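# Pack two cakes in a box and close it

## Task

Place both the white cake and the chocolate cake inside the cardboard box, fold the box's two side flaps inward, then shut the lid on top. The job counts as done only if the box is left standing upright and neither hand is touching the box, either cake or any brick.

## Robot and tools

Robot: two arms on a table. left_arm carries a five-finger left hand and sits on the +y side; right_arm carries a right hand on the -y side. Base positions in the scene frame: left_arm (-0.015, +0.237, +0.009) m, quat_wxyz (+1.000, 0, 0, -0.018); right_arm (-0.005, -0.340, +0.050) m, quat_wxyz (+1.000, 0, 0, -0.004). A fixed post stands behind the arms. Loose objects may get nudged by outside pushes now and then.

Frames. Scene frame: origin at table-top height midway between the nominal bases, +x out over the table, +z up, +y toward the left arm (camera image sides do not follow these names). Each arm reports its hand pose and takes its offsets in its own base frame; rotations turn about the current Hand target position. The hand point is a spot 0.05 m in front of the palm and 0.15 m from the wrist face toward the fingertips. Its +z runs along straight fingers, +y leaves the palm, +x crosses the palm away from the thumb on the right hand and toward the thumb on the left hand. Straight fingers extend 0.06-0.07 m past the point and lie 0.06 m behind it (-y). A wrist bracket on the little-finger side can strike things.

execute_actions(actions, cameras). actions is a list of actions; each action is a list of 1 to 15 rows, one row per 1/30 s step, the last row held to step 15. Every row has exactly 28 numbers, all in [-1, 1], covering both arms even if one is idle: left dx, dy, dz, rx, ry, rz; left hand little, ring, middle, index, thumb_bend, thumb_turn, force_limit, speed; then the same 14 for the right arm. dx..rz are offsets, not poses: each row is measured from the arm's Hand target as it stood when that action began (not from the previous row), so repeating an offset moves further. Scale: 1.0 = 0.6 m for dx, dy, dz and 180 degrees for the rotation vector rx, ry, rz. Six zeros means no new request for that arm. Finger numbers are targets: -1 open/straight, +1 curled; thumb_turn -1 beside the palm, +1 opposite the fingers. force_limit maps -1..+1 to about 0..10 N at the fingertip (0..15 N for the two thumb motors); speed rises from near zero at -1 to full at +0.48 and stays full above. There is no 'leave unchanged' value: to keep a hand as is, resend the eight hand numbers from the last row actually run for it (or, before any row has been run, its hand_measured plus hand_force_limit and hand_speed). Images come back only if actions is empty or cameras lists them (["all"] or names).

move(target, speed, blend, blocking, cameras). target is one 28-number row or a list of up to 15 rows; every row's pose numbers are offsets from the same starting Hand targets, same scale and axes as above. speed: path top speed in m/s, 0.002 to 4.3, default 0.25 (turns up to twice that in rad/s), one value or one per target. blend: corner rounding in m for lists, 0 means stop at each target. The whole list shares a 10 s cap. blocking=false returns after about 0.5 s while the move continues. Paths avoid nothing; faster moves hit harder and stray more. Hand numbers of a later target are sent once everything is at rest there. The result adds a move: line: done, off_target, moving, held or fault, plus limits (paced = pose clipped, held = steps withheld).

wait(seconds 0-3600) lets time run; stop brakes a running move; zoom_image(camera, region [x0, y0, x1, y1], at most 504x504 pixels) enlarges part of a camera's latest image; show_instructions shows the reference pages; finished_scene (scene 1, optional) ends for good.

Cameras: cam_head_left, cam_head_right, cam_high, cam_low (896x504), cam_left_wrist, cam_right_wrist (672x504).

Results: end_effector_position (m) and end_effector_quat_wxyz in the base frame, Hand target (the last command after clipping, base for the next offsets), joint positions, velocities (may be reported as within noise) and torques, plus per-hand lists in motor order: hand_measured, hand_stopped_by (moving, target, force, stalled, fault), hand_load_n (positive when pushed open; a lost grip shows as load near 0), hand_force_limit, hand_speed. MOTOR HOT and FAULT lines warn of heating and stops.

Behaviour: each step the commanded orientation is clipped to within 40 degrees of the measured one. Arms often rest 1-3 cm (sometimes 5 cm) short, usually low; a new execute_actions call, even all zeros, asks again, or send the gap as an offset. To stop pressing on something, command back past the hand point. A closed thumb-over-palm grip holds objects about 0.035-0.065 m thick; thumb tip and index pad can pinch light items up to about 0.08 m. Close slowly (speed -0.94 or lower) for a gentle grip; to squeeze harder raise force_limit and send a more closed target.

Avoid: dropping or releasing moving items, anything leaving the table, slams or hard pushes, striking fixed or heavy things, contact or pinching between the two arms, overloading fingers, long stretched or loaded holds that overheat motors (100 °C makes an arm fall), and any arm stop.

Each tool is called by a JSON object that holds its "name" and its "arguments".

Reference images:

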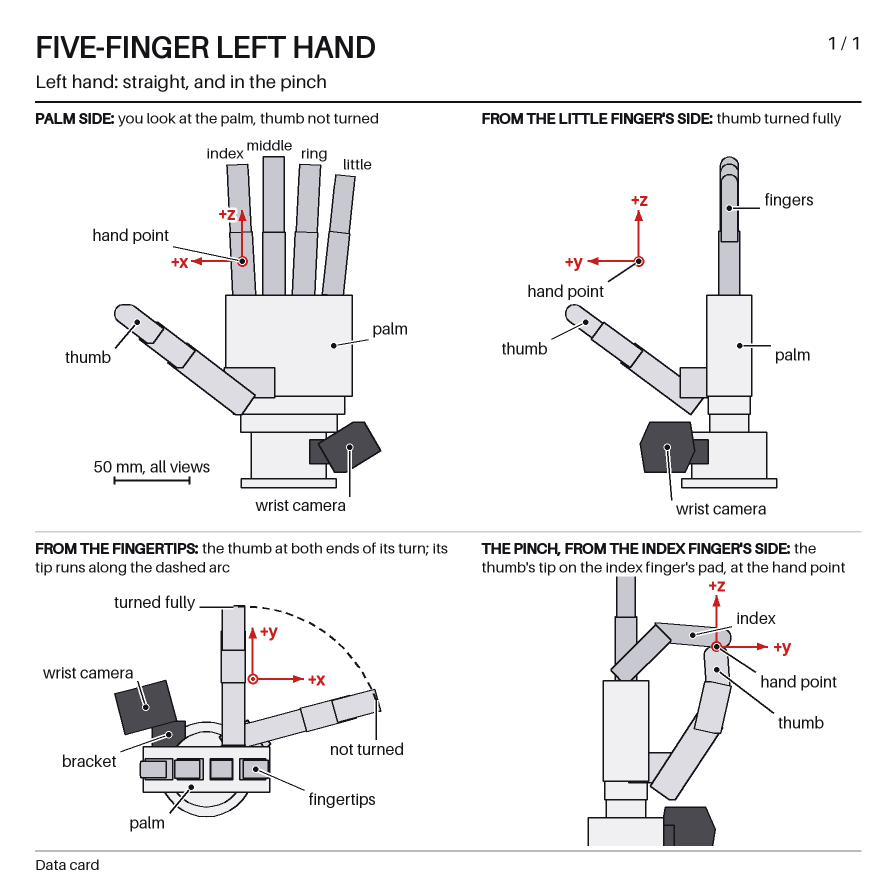

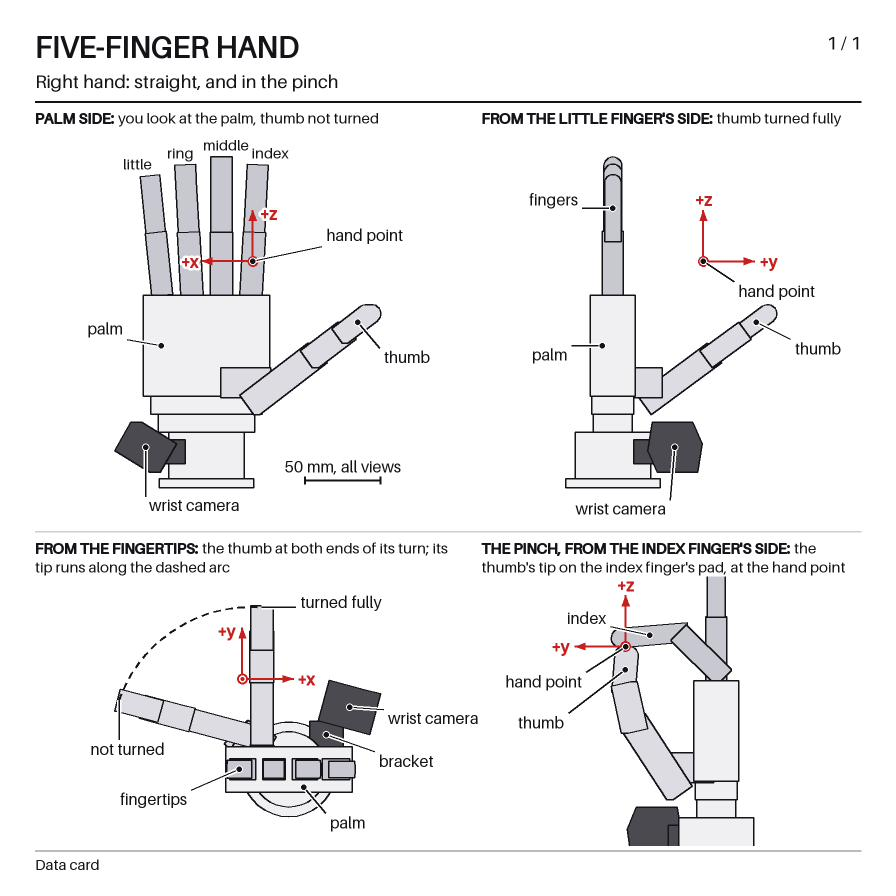

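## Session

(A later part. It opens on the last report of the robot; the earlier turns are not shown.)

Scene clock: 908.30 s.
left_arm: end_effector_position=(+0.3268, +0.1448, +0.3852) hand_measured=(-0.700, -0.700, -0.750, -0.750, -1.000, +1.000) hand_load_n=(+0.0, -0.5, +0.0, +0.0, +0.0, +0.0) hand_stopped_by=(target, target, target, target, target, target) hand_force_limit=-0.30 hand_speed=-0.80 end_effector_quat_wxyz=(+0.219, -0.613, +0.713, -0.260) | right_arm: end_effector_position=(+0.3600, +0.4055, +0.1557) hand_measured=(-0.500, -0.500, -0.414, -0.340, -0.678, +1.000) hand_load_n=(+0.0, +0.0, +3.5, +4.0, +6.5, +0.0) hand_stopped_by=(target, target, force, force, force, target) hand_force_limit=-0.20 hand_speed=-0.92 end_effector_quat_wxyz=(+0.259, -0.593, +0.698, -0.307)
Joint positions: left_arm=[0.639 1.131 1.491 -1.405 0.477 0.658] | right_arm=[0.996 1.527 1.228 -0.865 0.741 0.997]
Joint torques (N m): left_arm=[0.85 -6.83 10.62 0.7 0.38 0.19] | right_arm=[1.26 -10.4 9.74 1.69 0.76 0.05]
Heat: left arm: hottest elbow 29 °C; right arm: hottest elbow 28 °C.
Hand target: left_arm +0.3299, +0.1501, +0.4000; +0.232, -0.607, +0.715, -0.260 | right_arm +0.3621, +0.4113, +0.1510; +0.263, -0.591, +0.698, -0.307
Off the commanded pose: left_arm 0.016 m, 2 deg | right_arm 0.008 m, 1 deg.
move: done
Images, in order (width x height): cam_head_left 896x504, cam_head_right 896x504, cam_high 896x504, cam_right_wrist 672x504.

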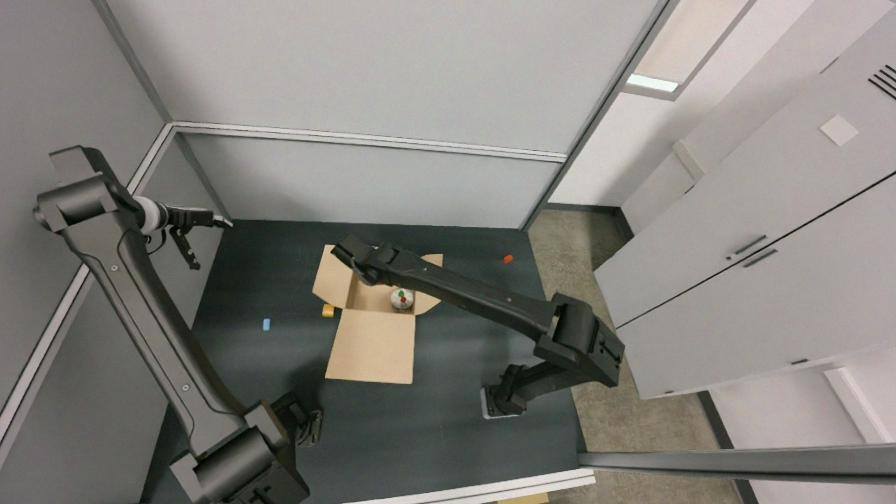

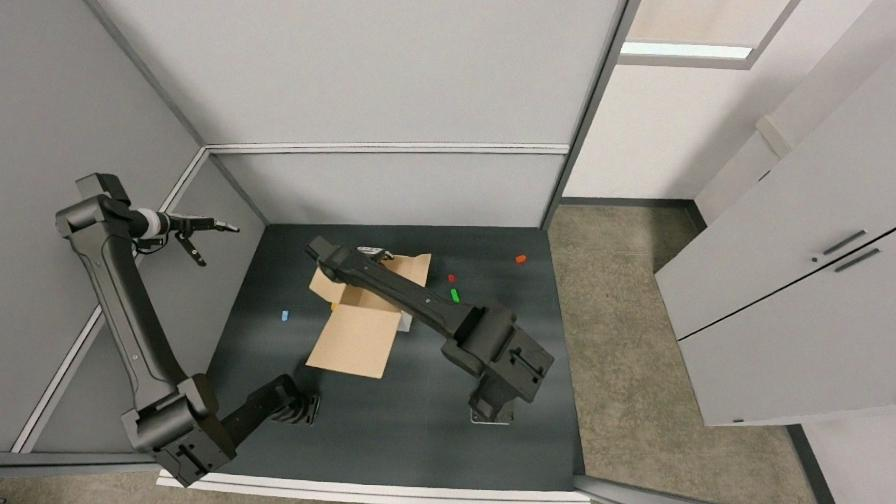

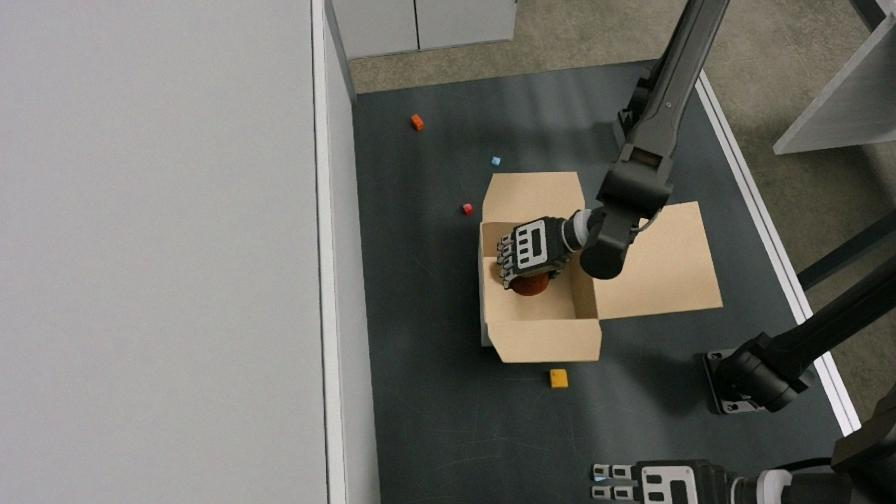

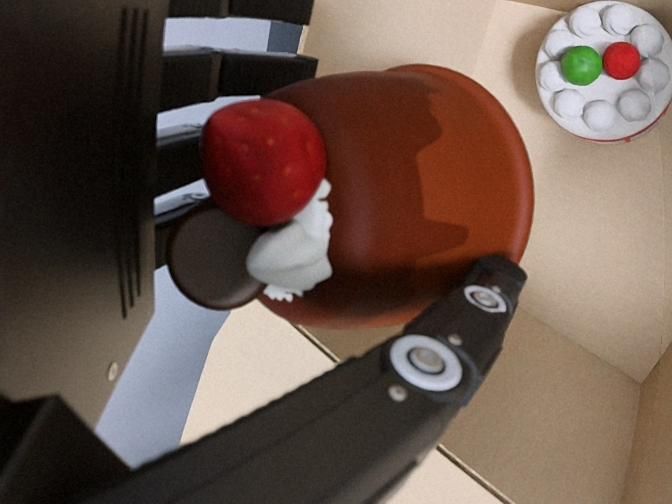

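{"name": "move", "arguments": {"target": [[0,0,0,0,0,0,-0.7,-0.7,-0.75,-0.75,-1,1,-0.3,-0.8,0.002,0.018,-0.16,0,-0.004,0,-0.5,-0.5,0.05,0.05,-0.4,1,-0.2,-0.92]], "speed": 0.06, "cameras": ["cam_high","cam_right_wrist","cam_head_right","cam_low"]}}

{"name": "zoom_image", "arguments": {"camera": "cam_high", "region": [440, 130, 740, 400]}}

{"name": "zoom_image", "arguments": {"camera": "cam_low", "region": [370, 100, 530, 310]}}

Scene clock: 934.23 s.
left_arm: end_effector_position=(+0.3268, +0.1448, +0.3852) hand_measured=(-0.700, -0.700, -0.750, -0.750, -1.000, +1.000) hand_load_n=(+0.0, +0.0, +0.0, +0.0, +0.0, +0.0) hand_stopped_by=(target, target, target, target, target, target) hand_force_limit=-0.30 hand_speed=-0.80 end_effector_quat_wxyz=(+0.219, -0.613, +0.713, -0.260) | right_arm: end_effector_position=(+0.3632, +0.4167, +0.0614) hand_measured=(-0.500, -0.500, -0.414, -0.340, -0.678, +1.000) hand_load_n=(+0.0, +0.0, +3.5, +4.0, +6.5, +0.0) hand_stopped_by=(target, target, force, force, force, target) hand_force_limit=-0.20 hand_speed=-0.92 end_effector_quat_wxyz=(+0.263, -0.592, +0.695, -0.312)
Joint positions: left_arm=[0.639 1.131 1.491 -1.405 0.477 0.658] | right_arm=[1.008 1.655 1.109 -0.615 0.756 1.003]
Joint torques (N m): left_arm=[0.26 -7.12 10.4 0.83 0.38 0.2] | right_arm=[1.44 -11.28 8.75 1.66 0.79 0.09]
Heat: left arm: hottest elbow 30 °C; right arm: hottest elbow 28 °C.
Hand target: left_arm +0.3299, +0.1501, +0.4000; +0.232, -0.607, +0.715, -0.260 | right_arm +0.3633, +0.4220, +0.0550; +0.267, -0.589, +0.697, -0.311
Off the commanded pose: left_arm 0.016 m, 2 deg | right_arm 0.008 m, 1 deg.
move: done
Images, in order (width x height): cam_head_right 896x504, cam_high 896x504, cam_low 896x504, cam_right_wrist 672x504.

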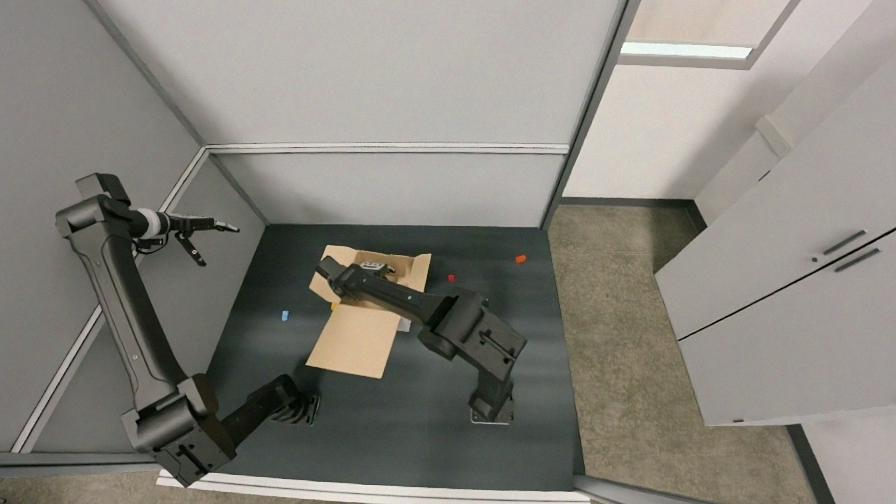

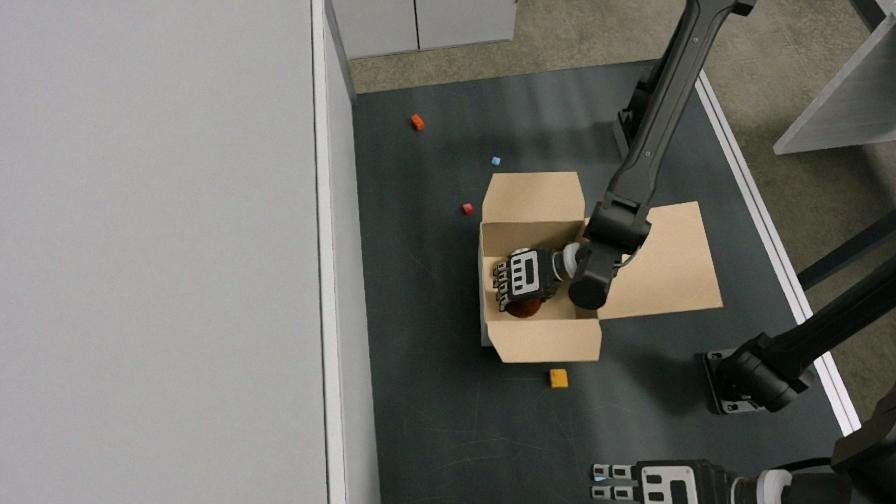

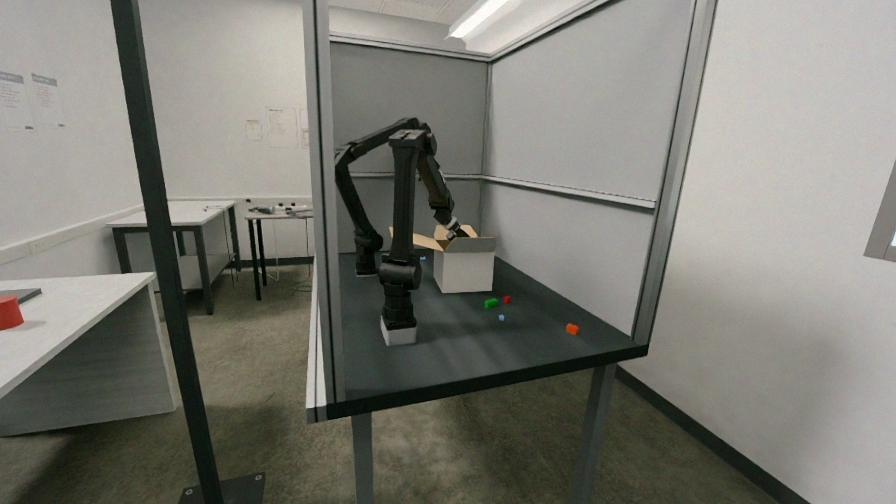

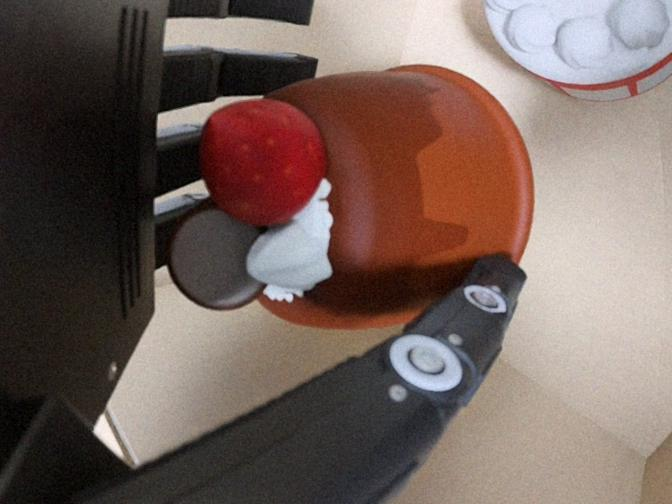

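Scaled by 1.680.

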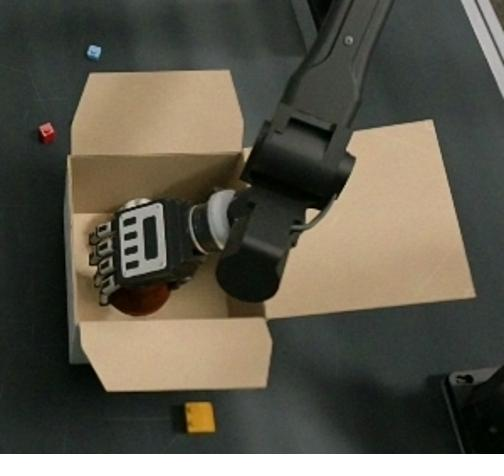

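Scaled by 2.400.

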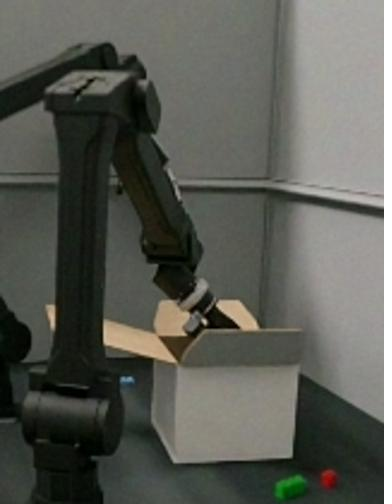

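{"name": "move", "arguments": {"target": [[0,0,0,0,0,0,-0.7,-0.7,-0.75,-0.75,-1,1,-0.3,-0.8,-0.002,-0.003,-0.108,0,-0.004,0,-0.5,-0.5,0.05,0.05,-0.4,1,-0.2,-0.92]], "speed": 0.05, "cameras": ["cam_high","cam_right_wrist","cam_head_right","cam_low"]}}

{"name": "zoom_image", "arguments": {"camera": "cam_high", "region": [440, 130, 740, 400]}}

{"name": "zoom_image", "arguments": {"camera": "cam_low", "region": [370, 100, 530, 310]}}

Scene clock: 943.83 s.
left_arm: end_effector_position=(+0.3268, +0.1448, +0.3852) hand_measured=(-0.700, -0.700, -0.750, -0.750, -1.000, +1.000) hand_load_n=(+0.0, +0.0, +0.0, +0.0, +0.0, +0.0) hand_stopped_by=(target, target, target, target, target, target) hand_force_limit=-0.30 hand_speed=-0.80 end_effector_quat_wxyz=(+0.219, -0.613, +0.713, -0.260) | right_arm: end_effector_position=(+0.3630, +0.4163, -0.0024) hand_measured=(-0.500, -0.500, -0.414, -0.340, -0.678, +1.000) hand_load_n=(+0.0, +0.0, +3.5, +4.0, +7.0, +0.0) hand_stopped_by=(target, target, force, force, force, target) hand_force_limit=-0.20 hand_speed=-0.92 end_effector_quat_wxyz=(+0.269, -0.589, +0.694, -0.315)
Joint positions: left_arm=[0.639 1.131 1.491 -1.405 0.477 0.658] | right_arm=[1.012 1.756 1.035 -0.431 0.768 1.003]
Joint torques (N m): left_arm=[0.91 -7.3 10.3 0.83 0.38 0.21] | right_arm=[1.38 -11.46 7.66 1.8 0.8 0.07]
Heat: left arm: hottest elbow 30 °C; right arm: hottest elbow 28 °C.
Hand target: left_arm +0.3299, +0.1501, +0.4000; +0.232, -0.607, +0.715, -0.260 | right_arm +0.3622, +0.4204, -0.0097; +0.272, -0.587, +0.695, -0.315
Off the commanded pose: left_arm 0.016 m, 2 deg | right_arm 0.008 m, 0 deg.
move: done
Images, in order (width x height): cam_head_right 896x504, cam_high 896x504, cam_low 896x504, cam_right_wrist 672x504.

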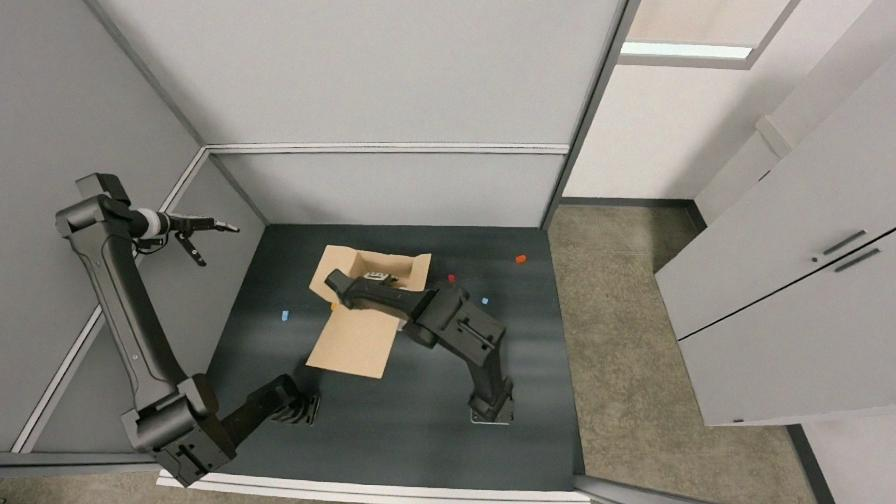

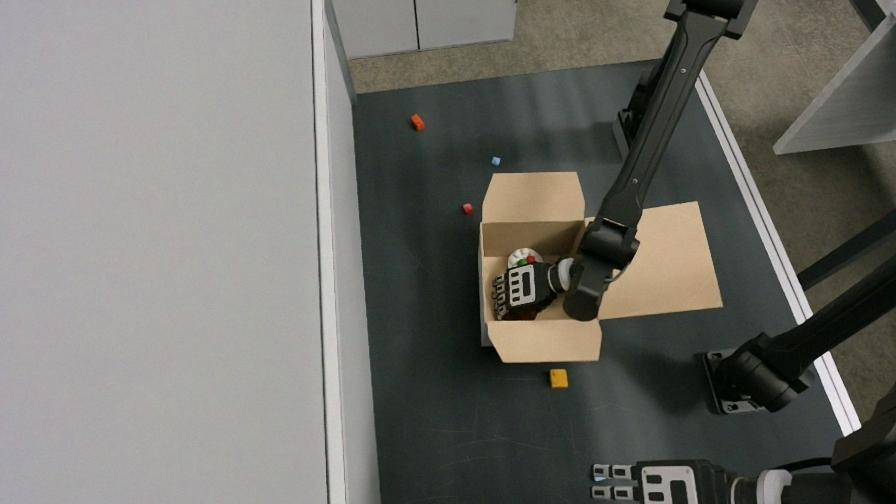

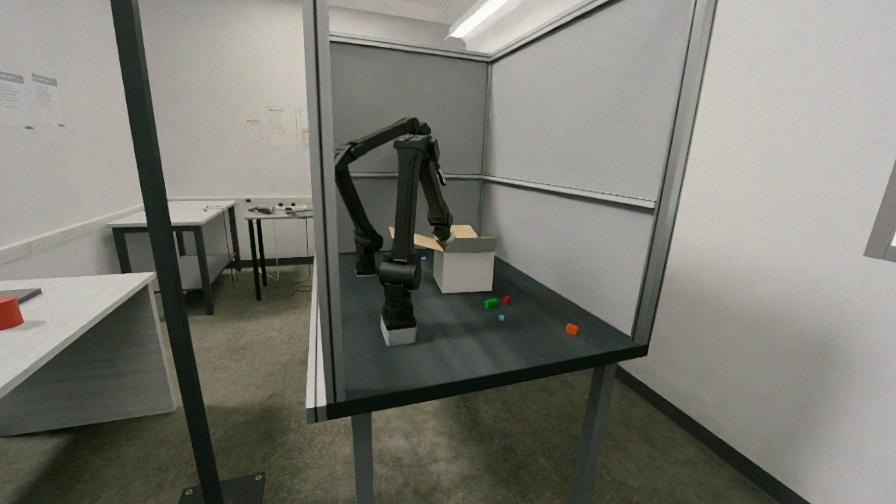

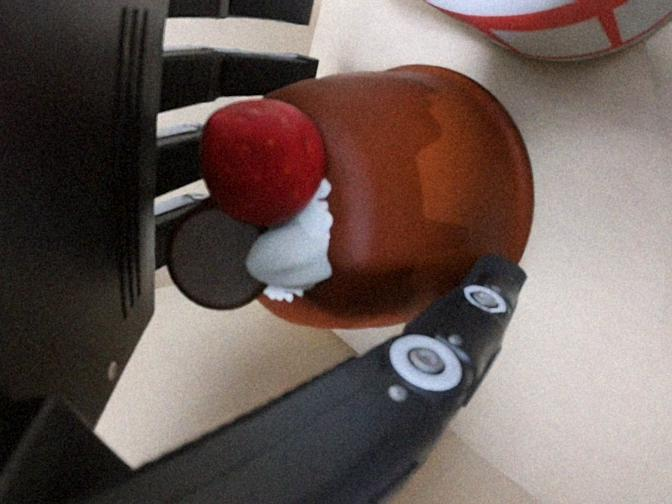

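Scaled by 1.680.

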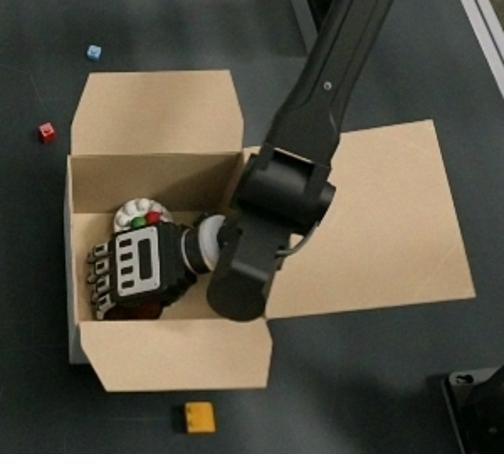

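Scaled by 2.400.

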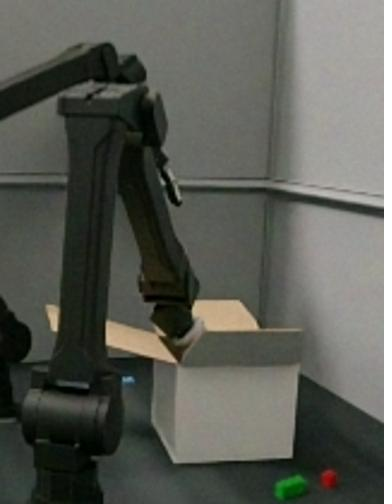

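{"name": "move", "arguments": {"target": [[0,0,0,0,0,0,-0.7,-0.7,-0.75,-0.75,-1,1,-0.3,-0.8,0,0,-0.013,0,0,0,-0.5,-0.5,0.05,0.05,-0.4,1,-0.2,-0.92]], "speed": 0.03, "cameras": ["cam_right_wrist"]}}

{"name": "move", "arguments": {"target": [[0,0,0,0,0,0,-0.7,-0.7,-0.75,-0.75,-1,1,-0.3,-0.8,0,0,-0.009,0,0,0,-0.5,-0.5,0.05,0.05,-0.4,1,-0.2,-0.92]], "speed": 0.03, "cameras": ["cam_right_wrist"]}}

Scene clock: 949.87 s.
left_arm: end_effector_position=(+0.3268, +0.1448, +0.3852) hand_measured=(-0.700, -0.700, -0.750, -0.750, -1.000, +1.000) hand_load_n=(+0.0, +0.0, +0.0, +0.0, +0.0, +0.0) hand_stopped_by=(target, target, target, target, target, target) hand_force_limit=-0.30 hand_speed=-0.80 end_effector_quat_wxyz=(+0.219, -0.613, +0.713, -0.260) | right_arm: end_effector_position=(+0.3633, +0.4167, -0.0091) hand_measured=(-0.500, -0.500, -0.414, -0.340, -0.678, +1.000) hand_load_n=(+0.0, +0.0, +3.5, +3.5, +6.5, -0.5) hand_stopped_by=(target, target, force, force, force, target) hand_force_limit=-0.20 hand_speed=-0.92 end_effector_quat_wxyz=(+0.270, -0.589, +0.694, -0.315)
Joint positions: left_arm=[0.639 1.131 1.491 -1.405 0.477 0.658] | right_arm=[1.012 1.769 1.03 -0.411 0.768 1.003]
Joint torques (N m): left_arm=[1.32 -7.53 10.43 0.84 0.33 0.21] | right_arm=[1.32 -11.34 7.6 1.81 0.78 0.09]
Heat: left arm: hottest elbow 30 °C; right arm: hottest elbow 28 °C.
Hand target: left_arm +0.3299, +0.1501, +0.4000; +0.232, -0.607, +0.715, -0.260 | right_arm +0.3621, +0.4204, -0.0174; +0.272, -0.587, +0.695, -0.315
Off the commanded pose: left_arm 0.016 m, 2 deg | right_arm 0.009 m, 0 deg.
move: done

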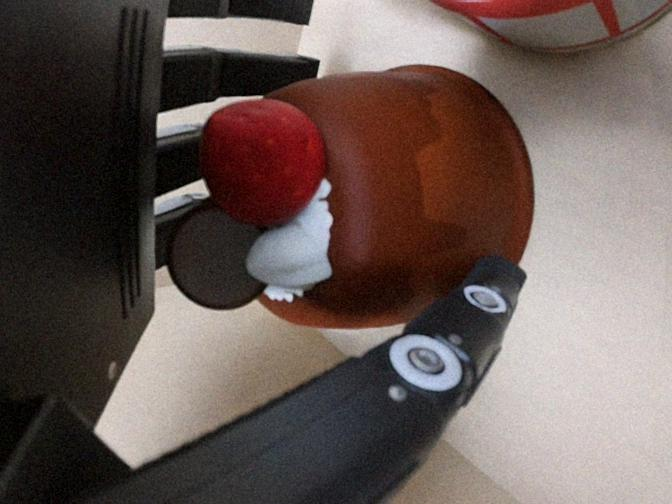

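Scene clock: 950.43 s.
left_arm: end_effector_position=(+0.3268, +0.1448, +0.3852) hand_measured=(-0.700, -0.700, -0.750, -0.750, -1.000, +1.000) hand_load_n=(+0.0, +0.0, +0.0, +0.0, +0.0, +0.0) hand_stopped_by=(target, target, target, target, target, target) hand_force_limit=-0.30 hand_speed=-0.80 end_effector_quat_wxyz=(+0.219, -0.613, +0.713, -0.260) | right_arm: end_effector_position=(+0.3641, +0.4177, -0.0129) hand_measured=(-0.500, -0.500, -0.414, -0.340, -0.678, +1.000) hand_load_n=(+0.0, -0.5, +3.0, +4.5, +6.5, -0.5) hand_stopped_by=(target, target, force, force, force, target) hand_force_limit=-0.20 hand_speed=-0.92 end_effector_quat_wxyz=(+0.271, -0.588, +0.694, -0.314)
Joint positions: left_arm=[0.639 1.131 1.491 -1.405 0.477 0.658] | right_arm=[1.012 1.778 1.028 -0.397 0.769 1.003]
Joint torques (N m): left_arm=[1.38 -6.89 10.44 0.66 0.34 0.22] | right_arm=[1.38 -11.28 7.27 1.69 0.74 0.06]
Heat: left arm: hottest elbow 30 °C; right arm: hottest elbow 28 °C.
Hand target: left_arm +0.3299, +0.1501, +0.4000; +0.232, -0.607, +0.715, -0.260 | right_arm +0.3622, +0.4202, -0.0229; +0.272, -0.587, +0.695, -0.315
Off the commanded pose: left_arm 0.016 m, 2 deg | right_arm 0.010 m, 0 deg.
move: done

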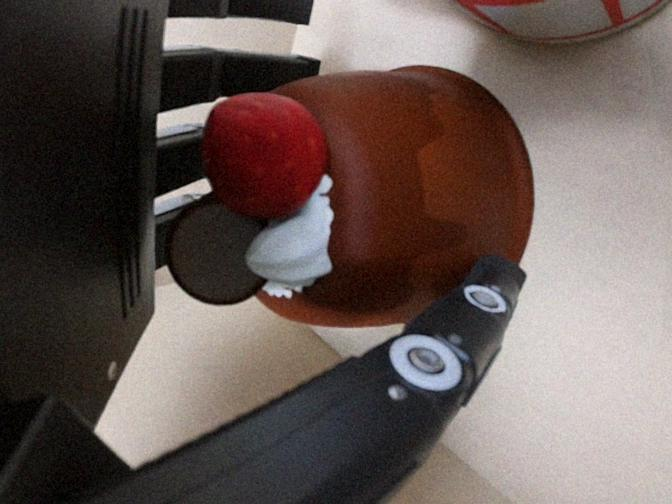

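{"name": "move", "arguments": {"target": [[0,0,0,0,0,0,-0.7,-0.7,-0.75,-0.75,-1,1,-0.3,-0.8,0,0,0.002,0,0,0,-0.6,-0.6,-0.6,-0.55,-0.85,1,-0.2,-0.95]], "speed": 0.03, "cameras": ["cam_right_wrist","cam_high"]}}

Scene clock: 956.20 s.
left_arm: end_effector_position=(+0.3268, +0.1448, +0.3852) hand_measured=(-0.700, -0.700, -0.750, -0.750, -1.000, +1.000) hand_load_n=(+0.0, +0.0, +0.0, +0.0, +0.0, +0.0) hand_stopped_by=(target, target, target, target, target, target) hand_force_limit=-0.30 hand_speed=-0.80 end_effector_quat_wxyz=(+0.219, -0.613, +0.713, -0.260) | right_arm: end_effector_position=(+0.3641, +0.4177, -0.0128) hand_measured=(-0.600, -0.600, -0.600, -0.550, -0.850, +1.000) hand_load_n=(+0.0, +0.0, -0.5, +0.0, +0.0, +0.0) hand_stopped_by=(target, target, target, target, target, target) hand_force_limit=-0.20 hand_speed=-0.95 end_effector_quat_wxyz=(+0.271, -0.588, +0.694, -0.315)
Joint positions: left_arm=[0.639 1.131 1.491 -1.405 0.477 0.658] | right_arm=[1.012 1.778 1.028 -0.397 0.77 1.003]
Joint torques (N m): left_arm=[1.32 -6.89 10.19 0.77 0.41 0.22] | right_arm=[1.49 -11.22 7.46 1.63 0.69 0.09]
Heat: left arm: hottest elbow 30 °C; right arm: hottest elbow 28 °C.
Hand target: left_arm +0.3299, +0.1501, +0.4000; +0.232, -0.607, +0.715, -0.260 | right_arm +0.3622, +0.4202, -0.0217; +0.272, -0.587, +0.695, -0.315
Off the commanded pose: left_arm 0.016 m, 2 deg | right_arm 0.009 m, 0 deg.
move: done
Images, in order (width x height): cam_high 896x504, cam_right_wrist 672x504.

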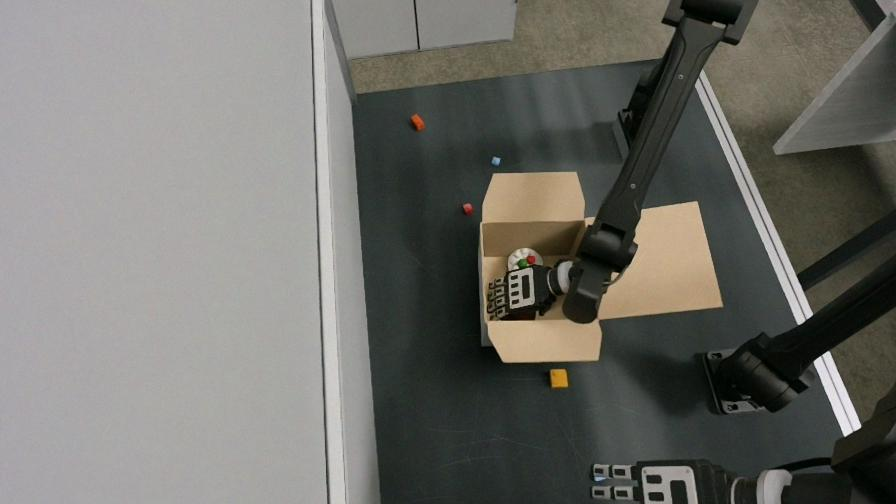

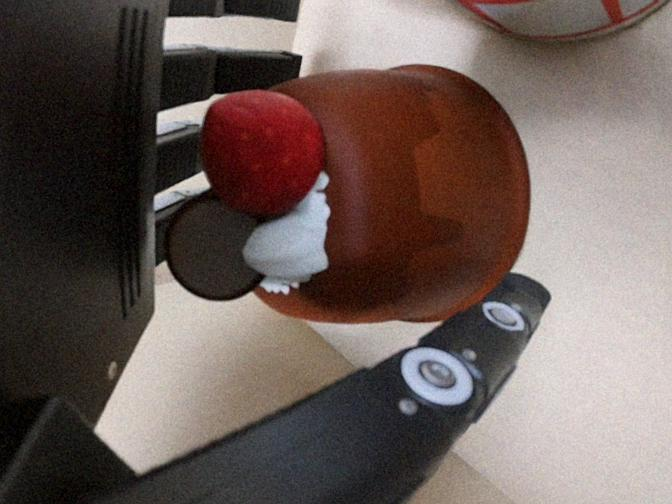

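{"name": "move", "arguments": {"target": [[0,0,0,0,0,0,-0.7,-0.7,-0.75,-0.75,-1,1,-0.3,-0.8,0,0,0.002,0,0,0,-0.75,-0.75,-0.75,-0.75,-1,1,-0.2,-0.8],[0,0,0,0,0,0,-0.7,-0.7,-0.75,-0.75,-1,1,-0.3,-0.8,0.02,-0.003,0.3,0,0,0,-0.75,-0.75,-0.75,-0.75,-1,1,-0.2,-0.8],[0,0,0,0,0,0,-0.7,-0.7,-0.75,-0.75,-1,1,-0.3,-0.8,0.02,-0.003,0.55,0,0,0,-0.75,-0.75,-0.75,-0.75,-1,1,-0.2,-0.8]], "speed": 0.1, "cameras": ["all"]}}

{"name": "zoom_image", "arguments": {"camera": "cam_high", "region": [440, 130, 740, 400]}}

Scene clock: 967.07 s.
left_arm: end_effector_position=(+0.3268, +0.1448, +0.3852) hand_measured=(-0.700, -0.700, -0.750, -0.750, -1.000, +1.000) hand_load_n=(+0.0, +0.0, +0.0, +0.0, +0.0, +0.0) hand_stopped_by=(target, target, target, target, target, target) hand_force_limit=-0.30 hand_speed=-0.80 end_effector_quat_wxyz=(+0.219, -0.613, +0.713, -0.260) | right_arm: end_effector_position=(+0.3692, +0.4172, +0.2875) hand_measured=(-0.750, -0.750, -0.750, -0.750, -1.000, +1.000) hand_load_n=(+0.0, +0.0, +0.0, +0.0, +0.0, +0.0) hand_stopped_by=(target, target, target, target, target, target) hand_force_limit=-0.20 hand_speed=-0.80 end_effector_quat_wxyz=(+0.261, -0.591, +0.694, -0.317)
Joint positions: left_arm=[0.639 1.131 1.491 -1.405 0.477 0.658] | right_arm=[1.002 1.524 1.571 -1.211 0.764 0.996]
Joint torques (N m): left_arm=[0.44 -6.53 10.32 0.83 0.37 0.18] | right_arm=[0.15 -12.16 13.26 0.36 0.55 -0.14]
Heat: left arm: hottest elbow 30 °C; right arm: hottest elbow 28 °C.
Hand target: left_arm +0.3299, +0.1501, +0.4000; +0.232, -0.607, +0.715, -0.260 | right_arm +0.3742, +0.4185, +0.3083; +0.272, -0.587, +0.695, -0.315
Off the commanded pose: left_arm 0.016 m, 2 deg | right_arm 0.021 m, 1 deg.
move: off_target (right_arm)

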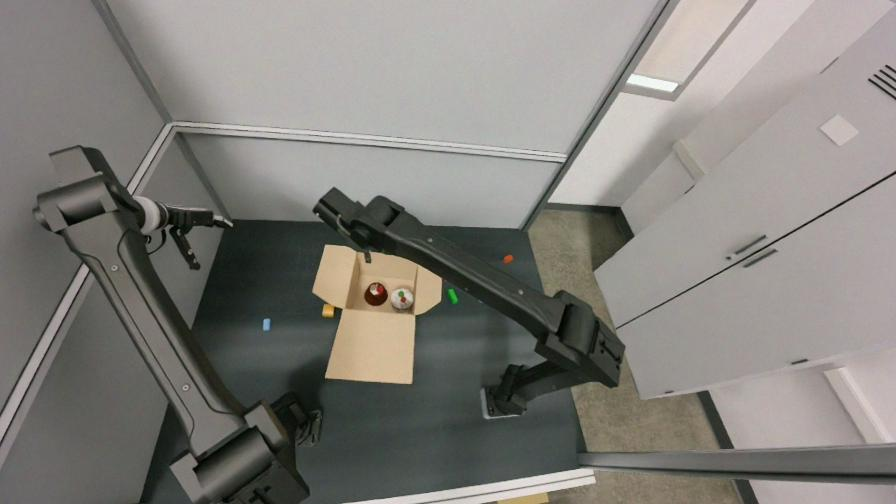

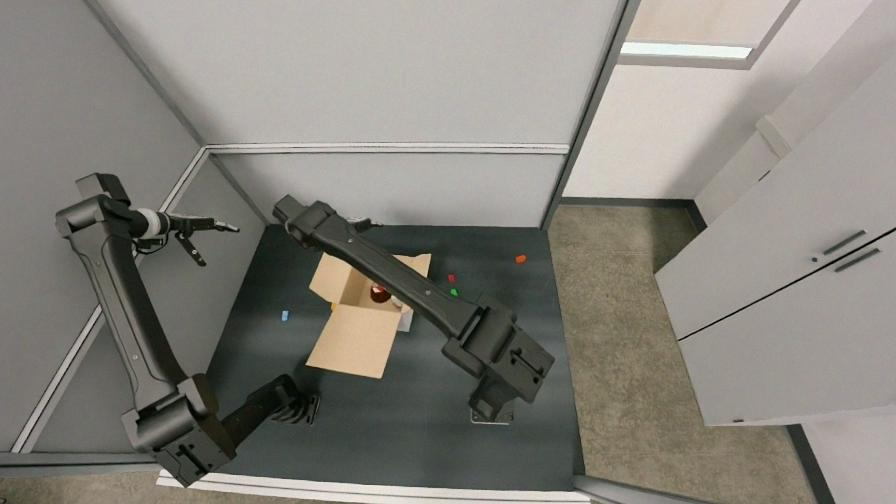

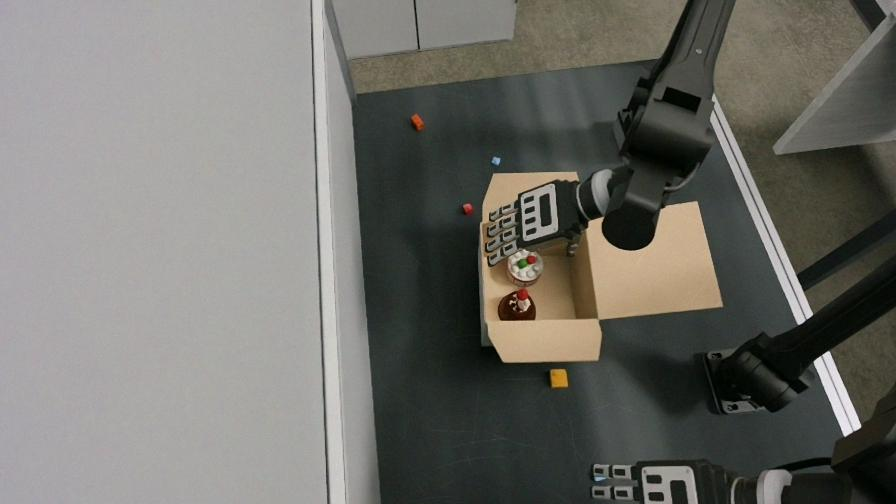

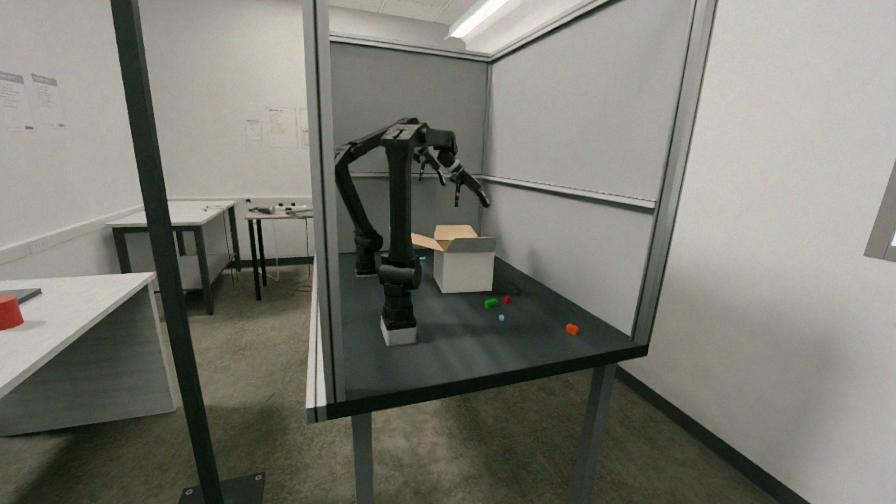

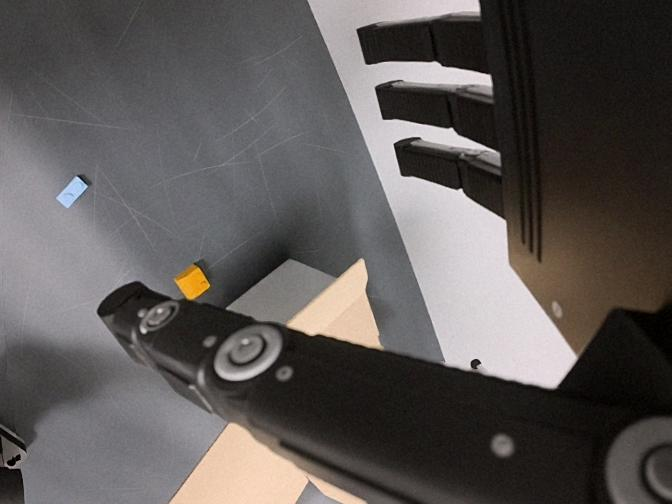

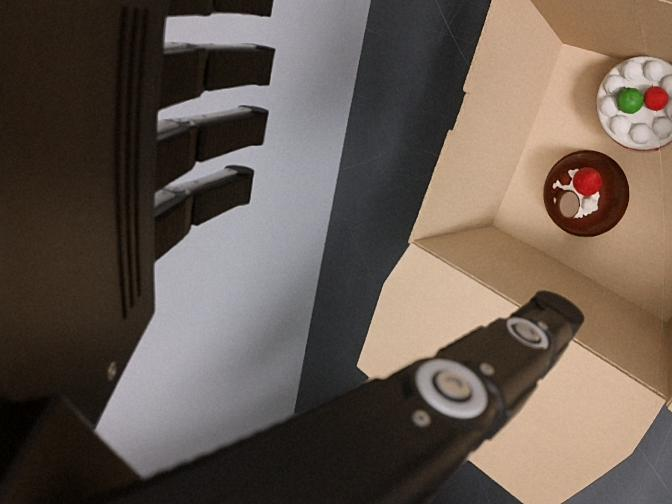

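Scaled by 1.680.

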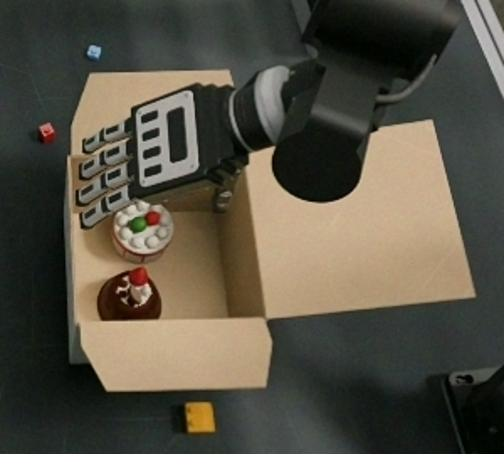

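{"name": "move", "arguments": {"target": [[0,0,0,0,0,0,-0.7,-0.7,-0.75,-0.75,-1,1,-0.3,-0.8,-0.05,-0.493,0.0,0.4396,-0.25,-0.1762,-1,-1,-1,-1,0.8,1,-0.2,0]], "speed": 0.2, "cameras": ["all"]}}

Scene clock: 1006.87 s.
left_arm: end_effector_position=(+0.3268, +0.1448, +0.3852) hand_measured=(-0.700, -0.700, -0.750, -0.750, -1.000, +1.000) hand_load_n=(+0.0, +0.0, +0.0, +0.0, -0.5, +0.0) hand_stopped_by=(target, target, target, target, target, target) hand_force_limit=-0.30 hand_speed=-0.80 end_effector_quat_wxyz=(+0.219, -0.613, +0.713, -0.260) | right_arm: end_effector_position=(+0.3456, +0.1255, +0.3021) hand_measured=(-1.000, -1.000, -1.000, -1.000, +0.800, +1.000) hand_load_n=(+0.0, +0.0, +0.0, +0.0, +0.0, +0.0) hand_stopped_by=(target, target, target, target, target, target) hand_force_limit=-0.20 hand_speed=0.00 end_effector_quat_wxyz=(+0.697, +0.044, +0.712, -0.064)
Joint positions: left_arm=[0.639 1.131 1.491 -1.405 0.477 0.658] | right_arm=[0.587 0.534 0.261 0.248 0.741 1.558]
Joint torques (N m): left_arm=[0.85 -6.42 10.39 0.66 0.32 0.25] | right_arm=[0.38 0.09 10.25 2.81 -0.11 0.12]
Heat: left arm: hottest elbow 30 °C; right arm: hottest elbow 30 °C.
Hand target: left_arm +0.3299, +0.1501, +0.4000; +0.232, -0.607, +0.715, -0.260 | right_arm +0.3442, +0.1227, +0.3083; +0.705, +0.055, +0.705, -0.055
Off the commanded pose: left_arm 0.016 m, 2 deg | right_arm 0.007 m, 2 deg.
move: done

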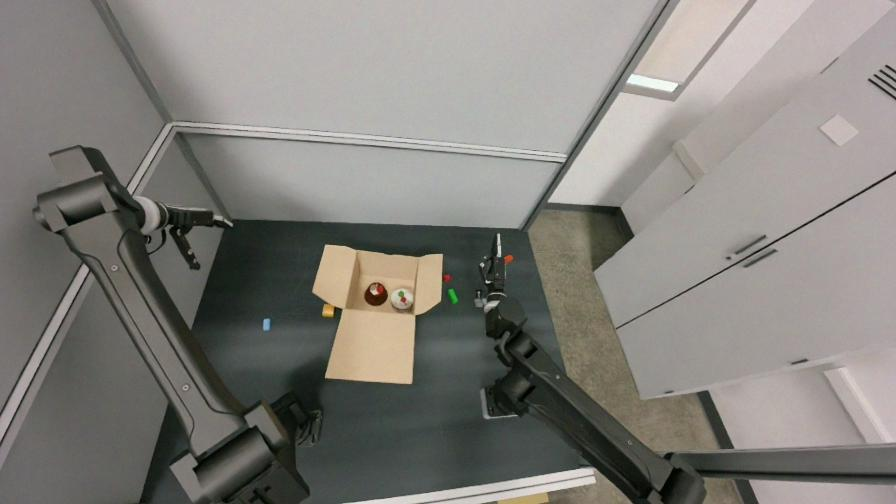

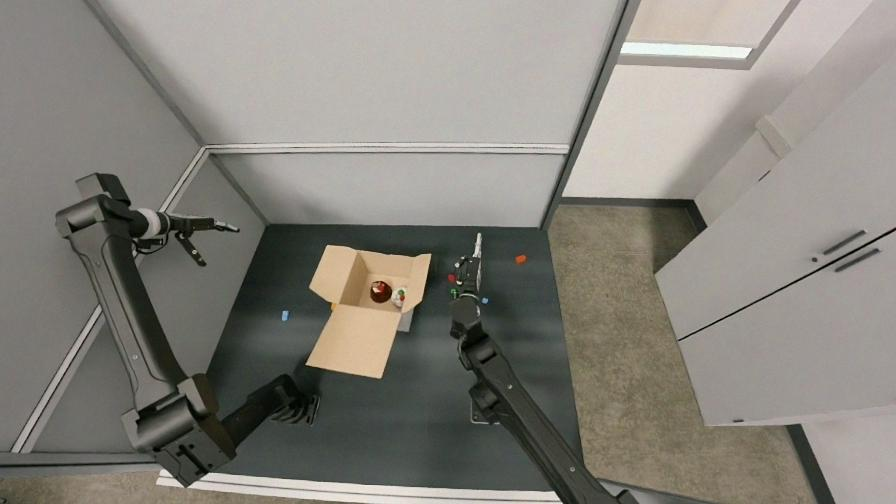

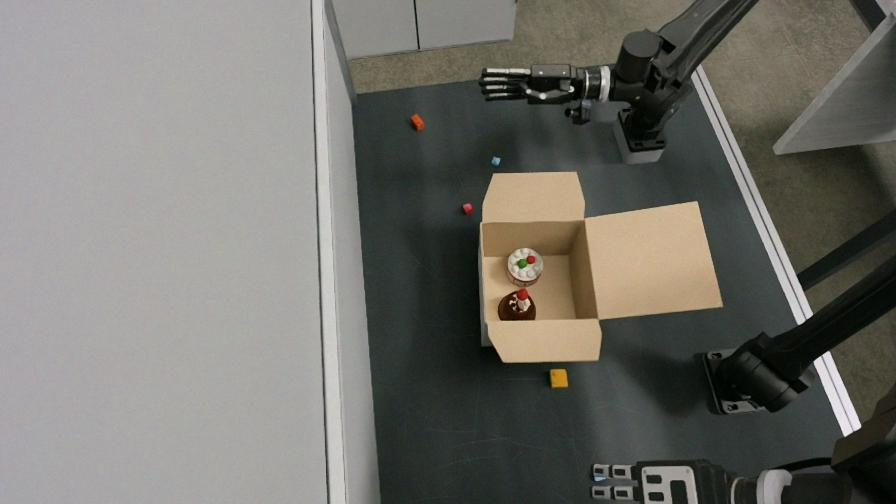

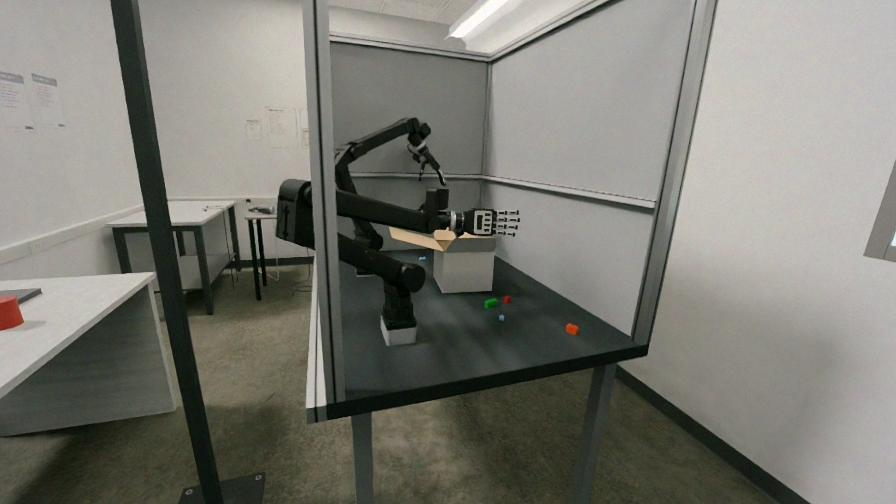

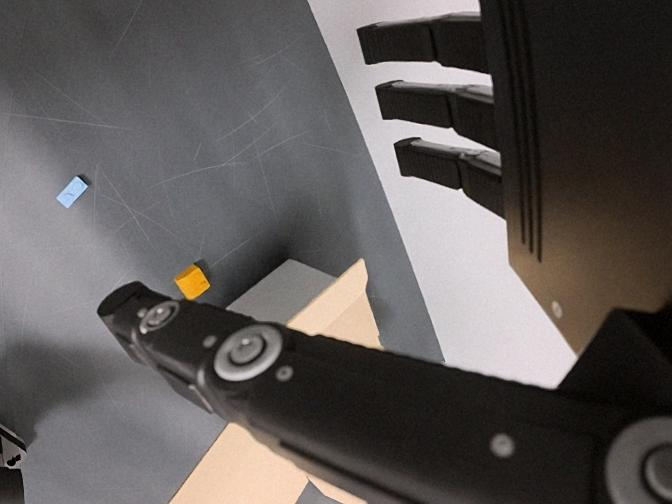

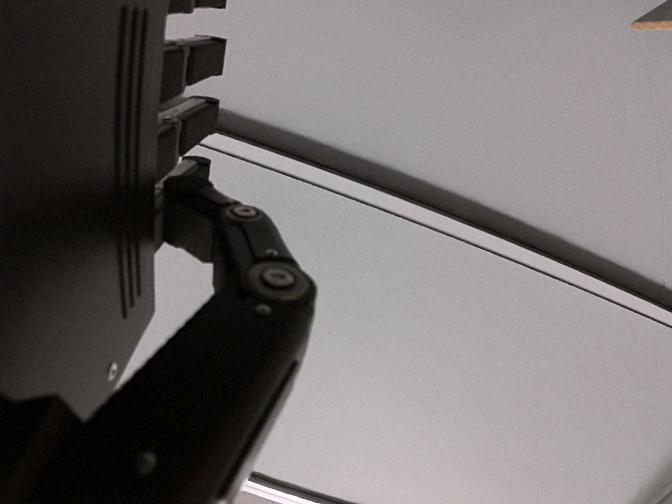

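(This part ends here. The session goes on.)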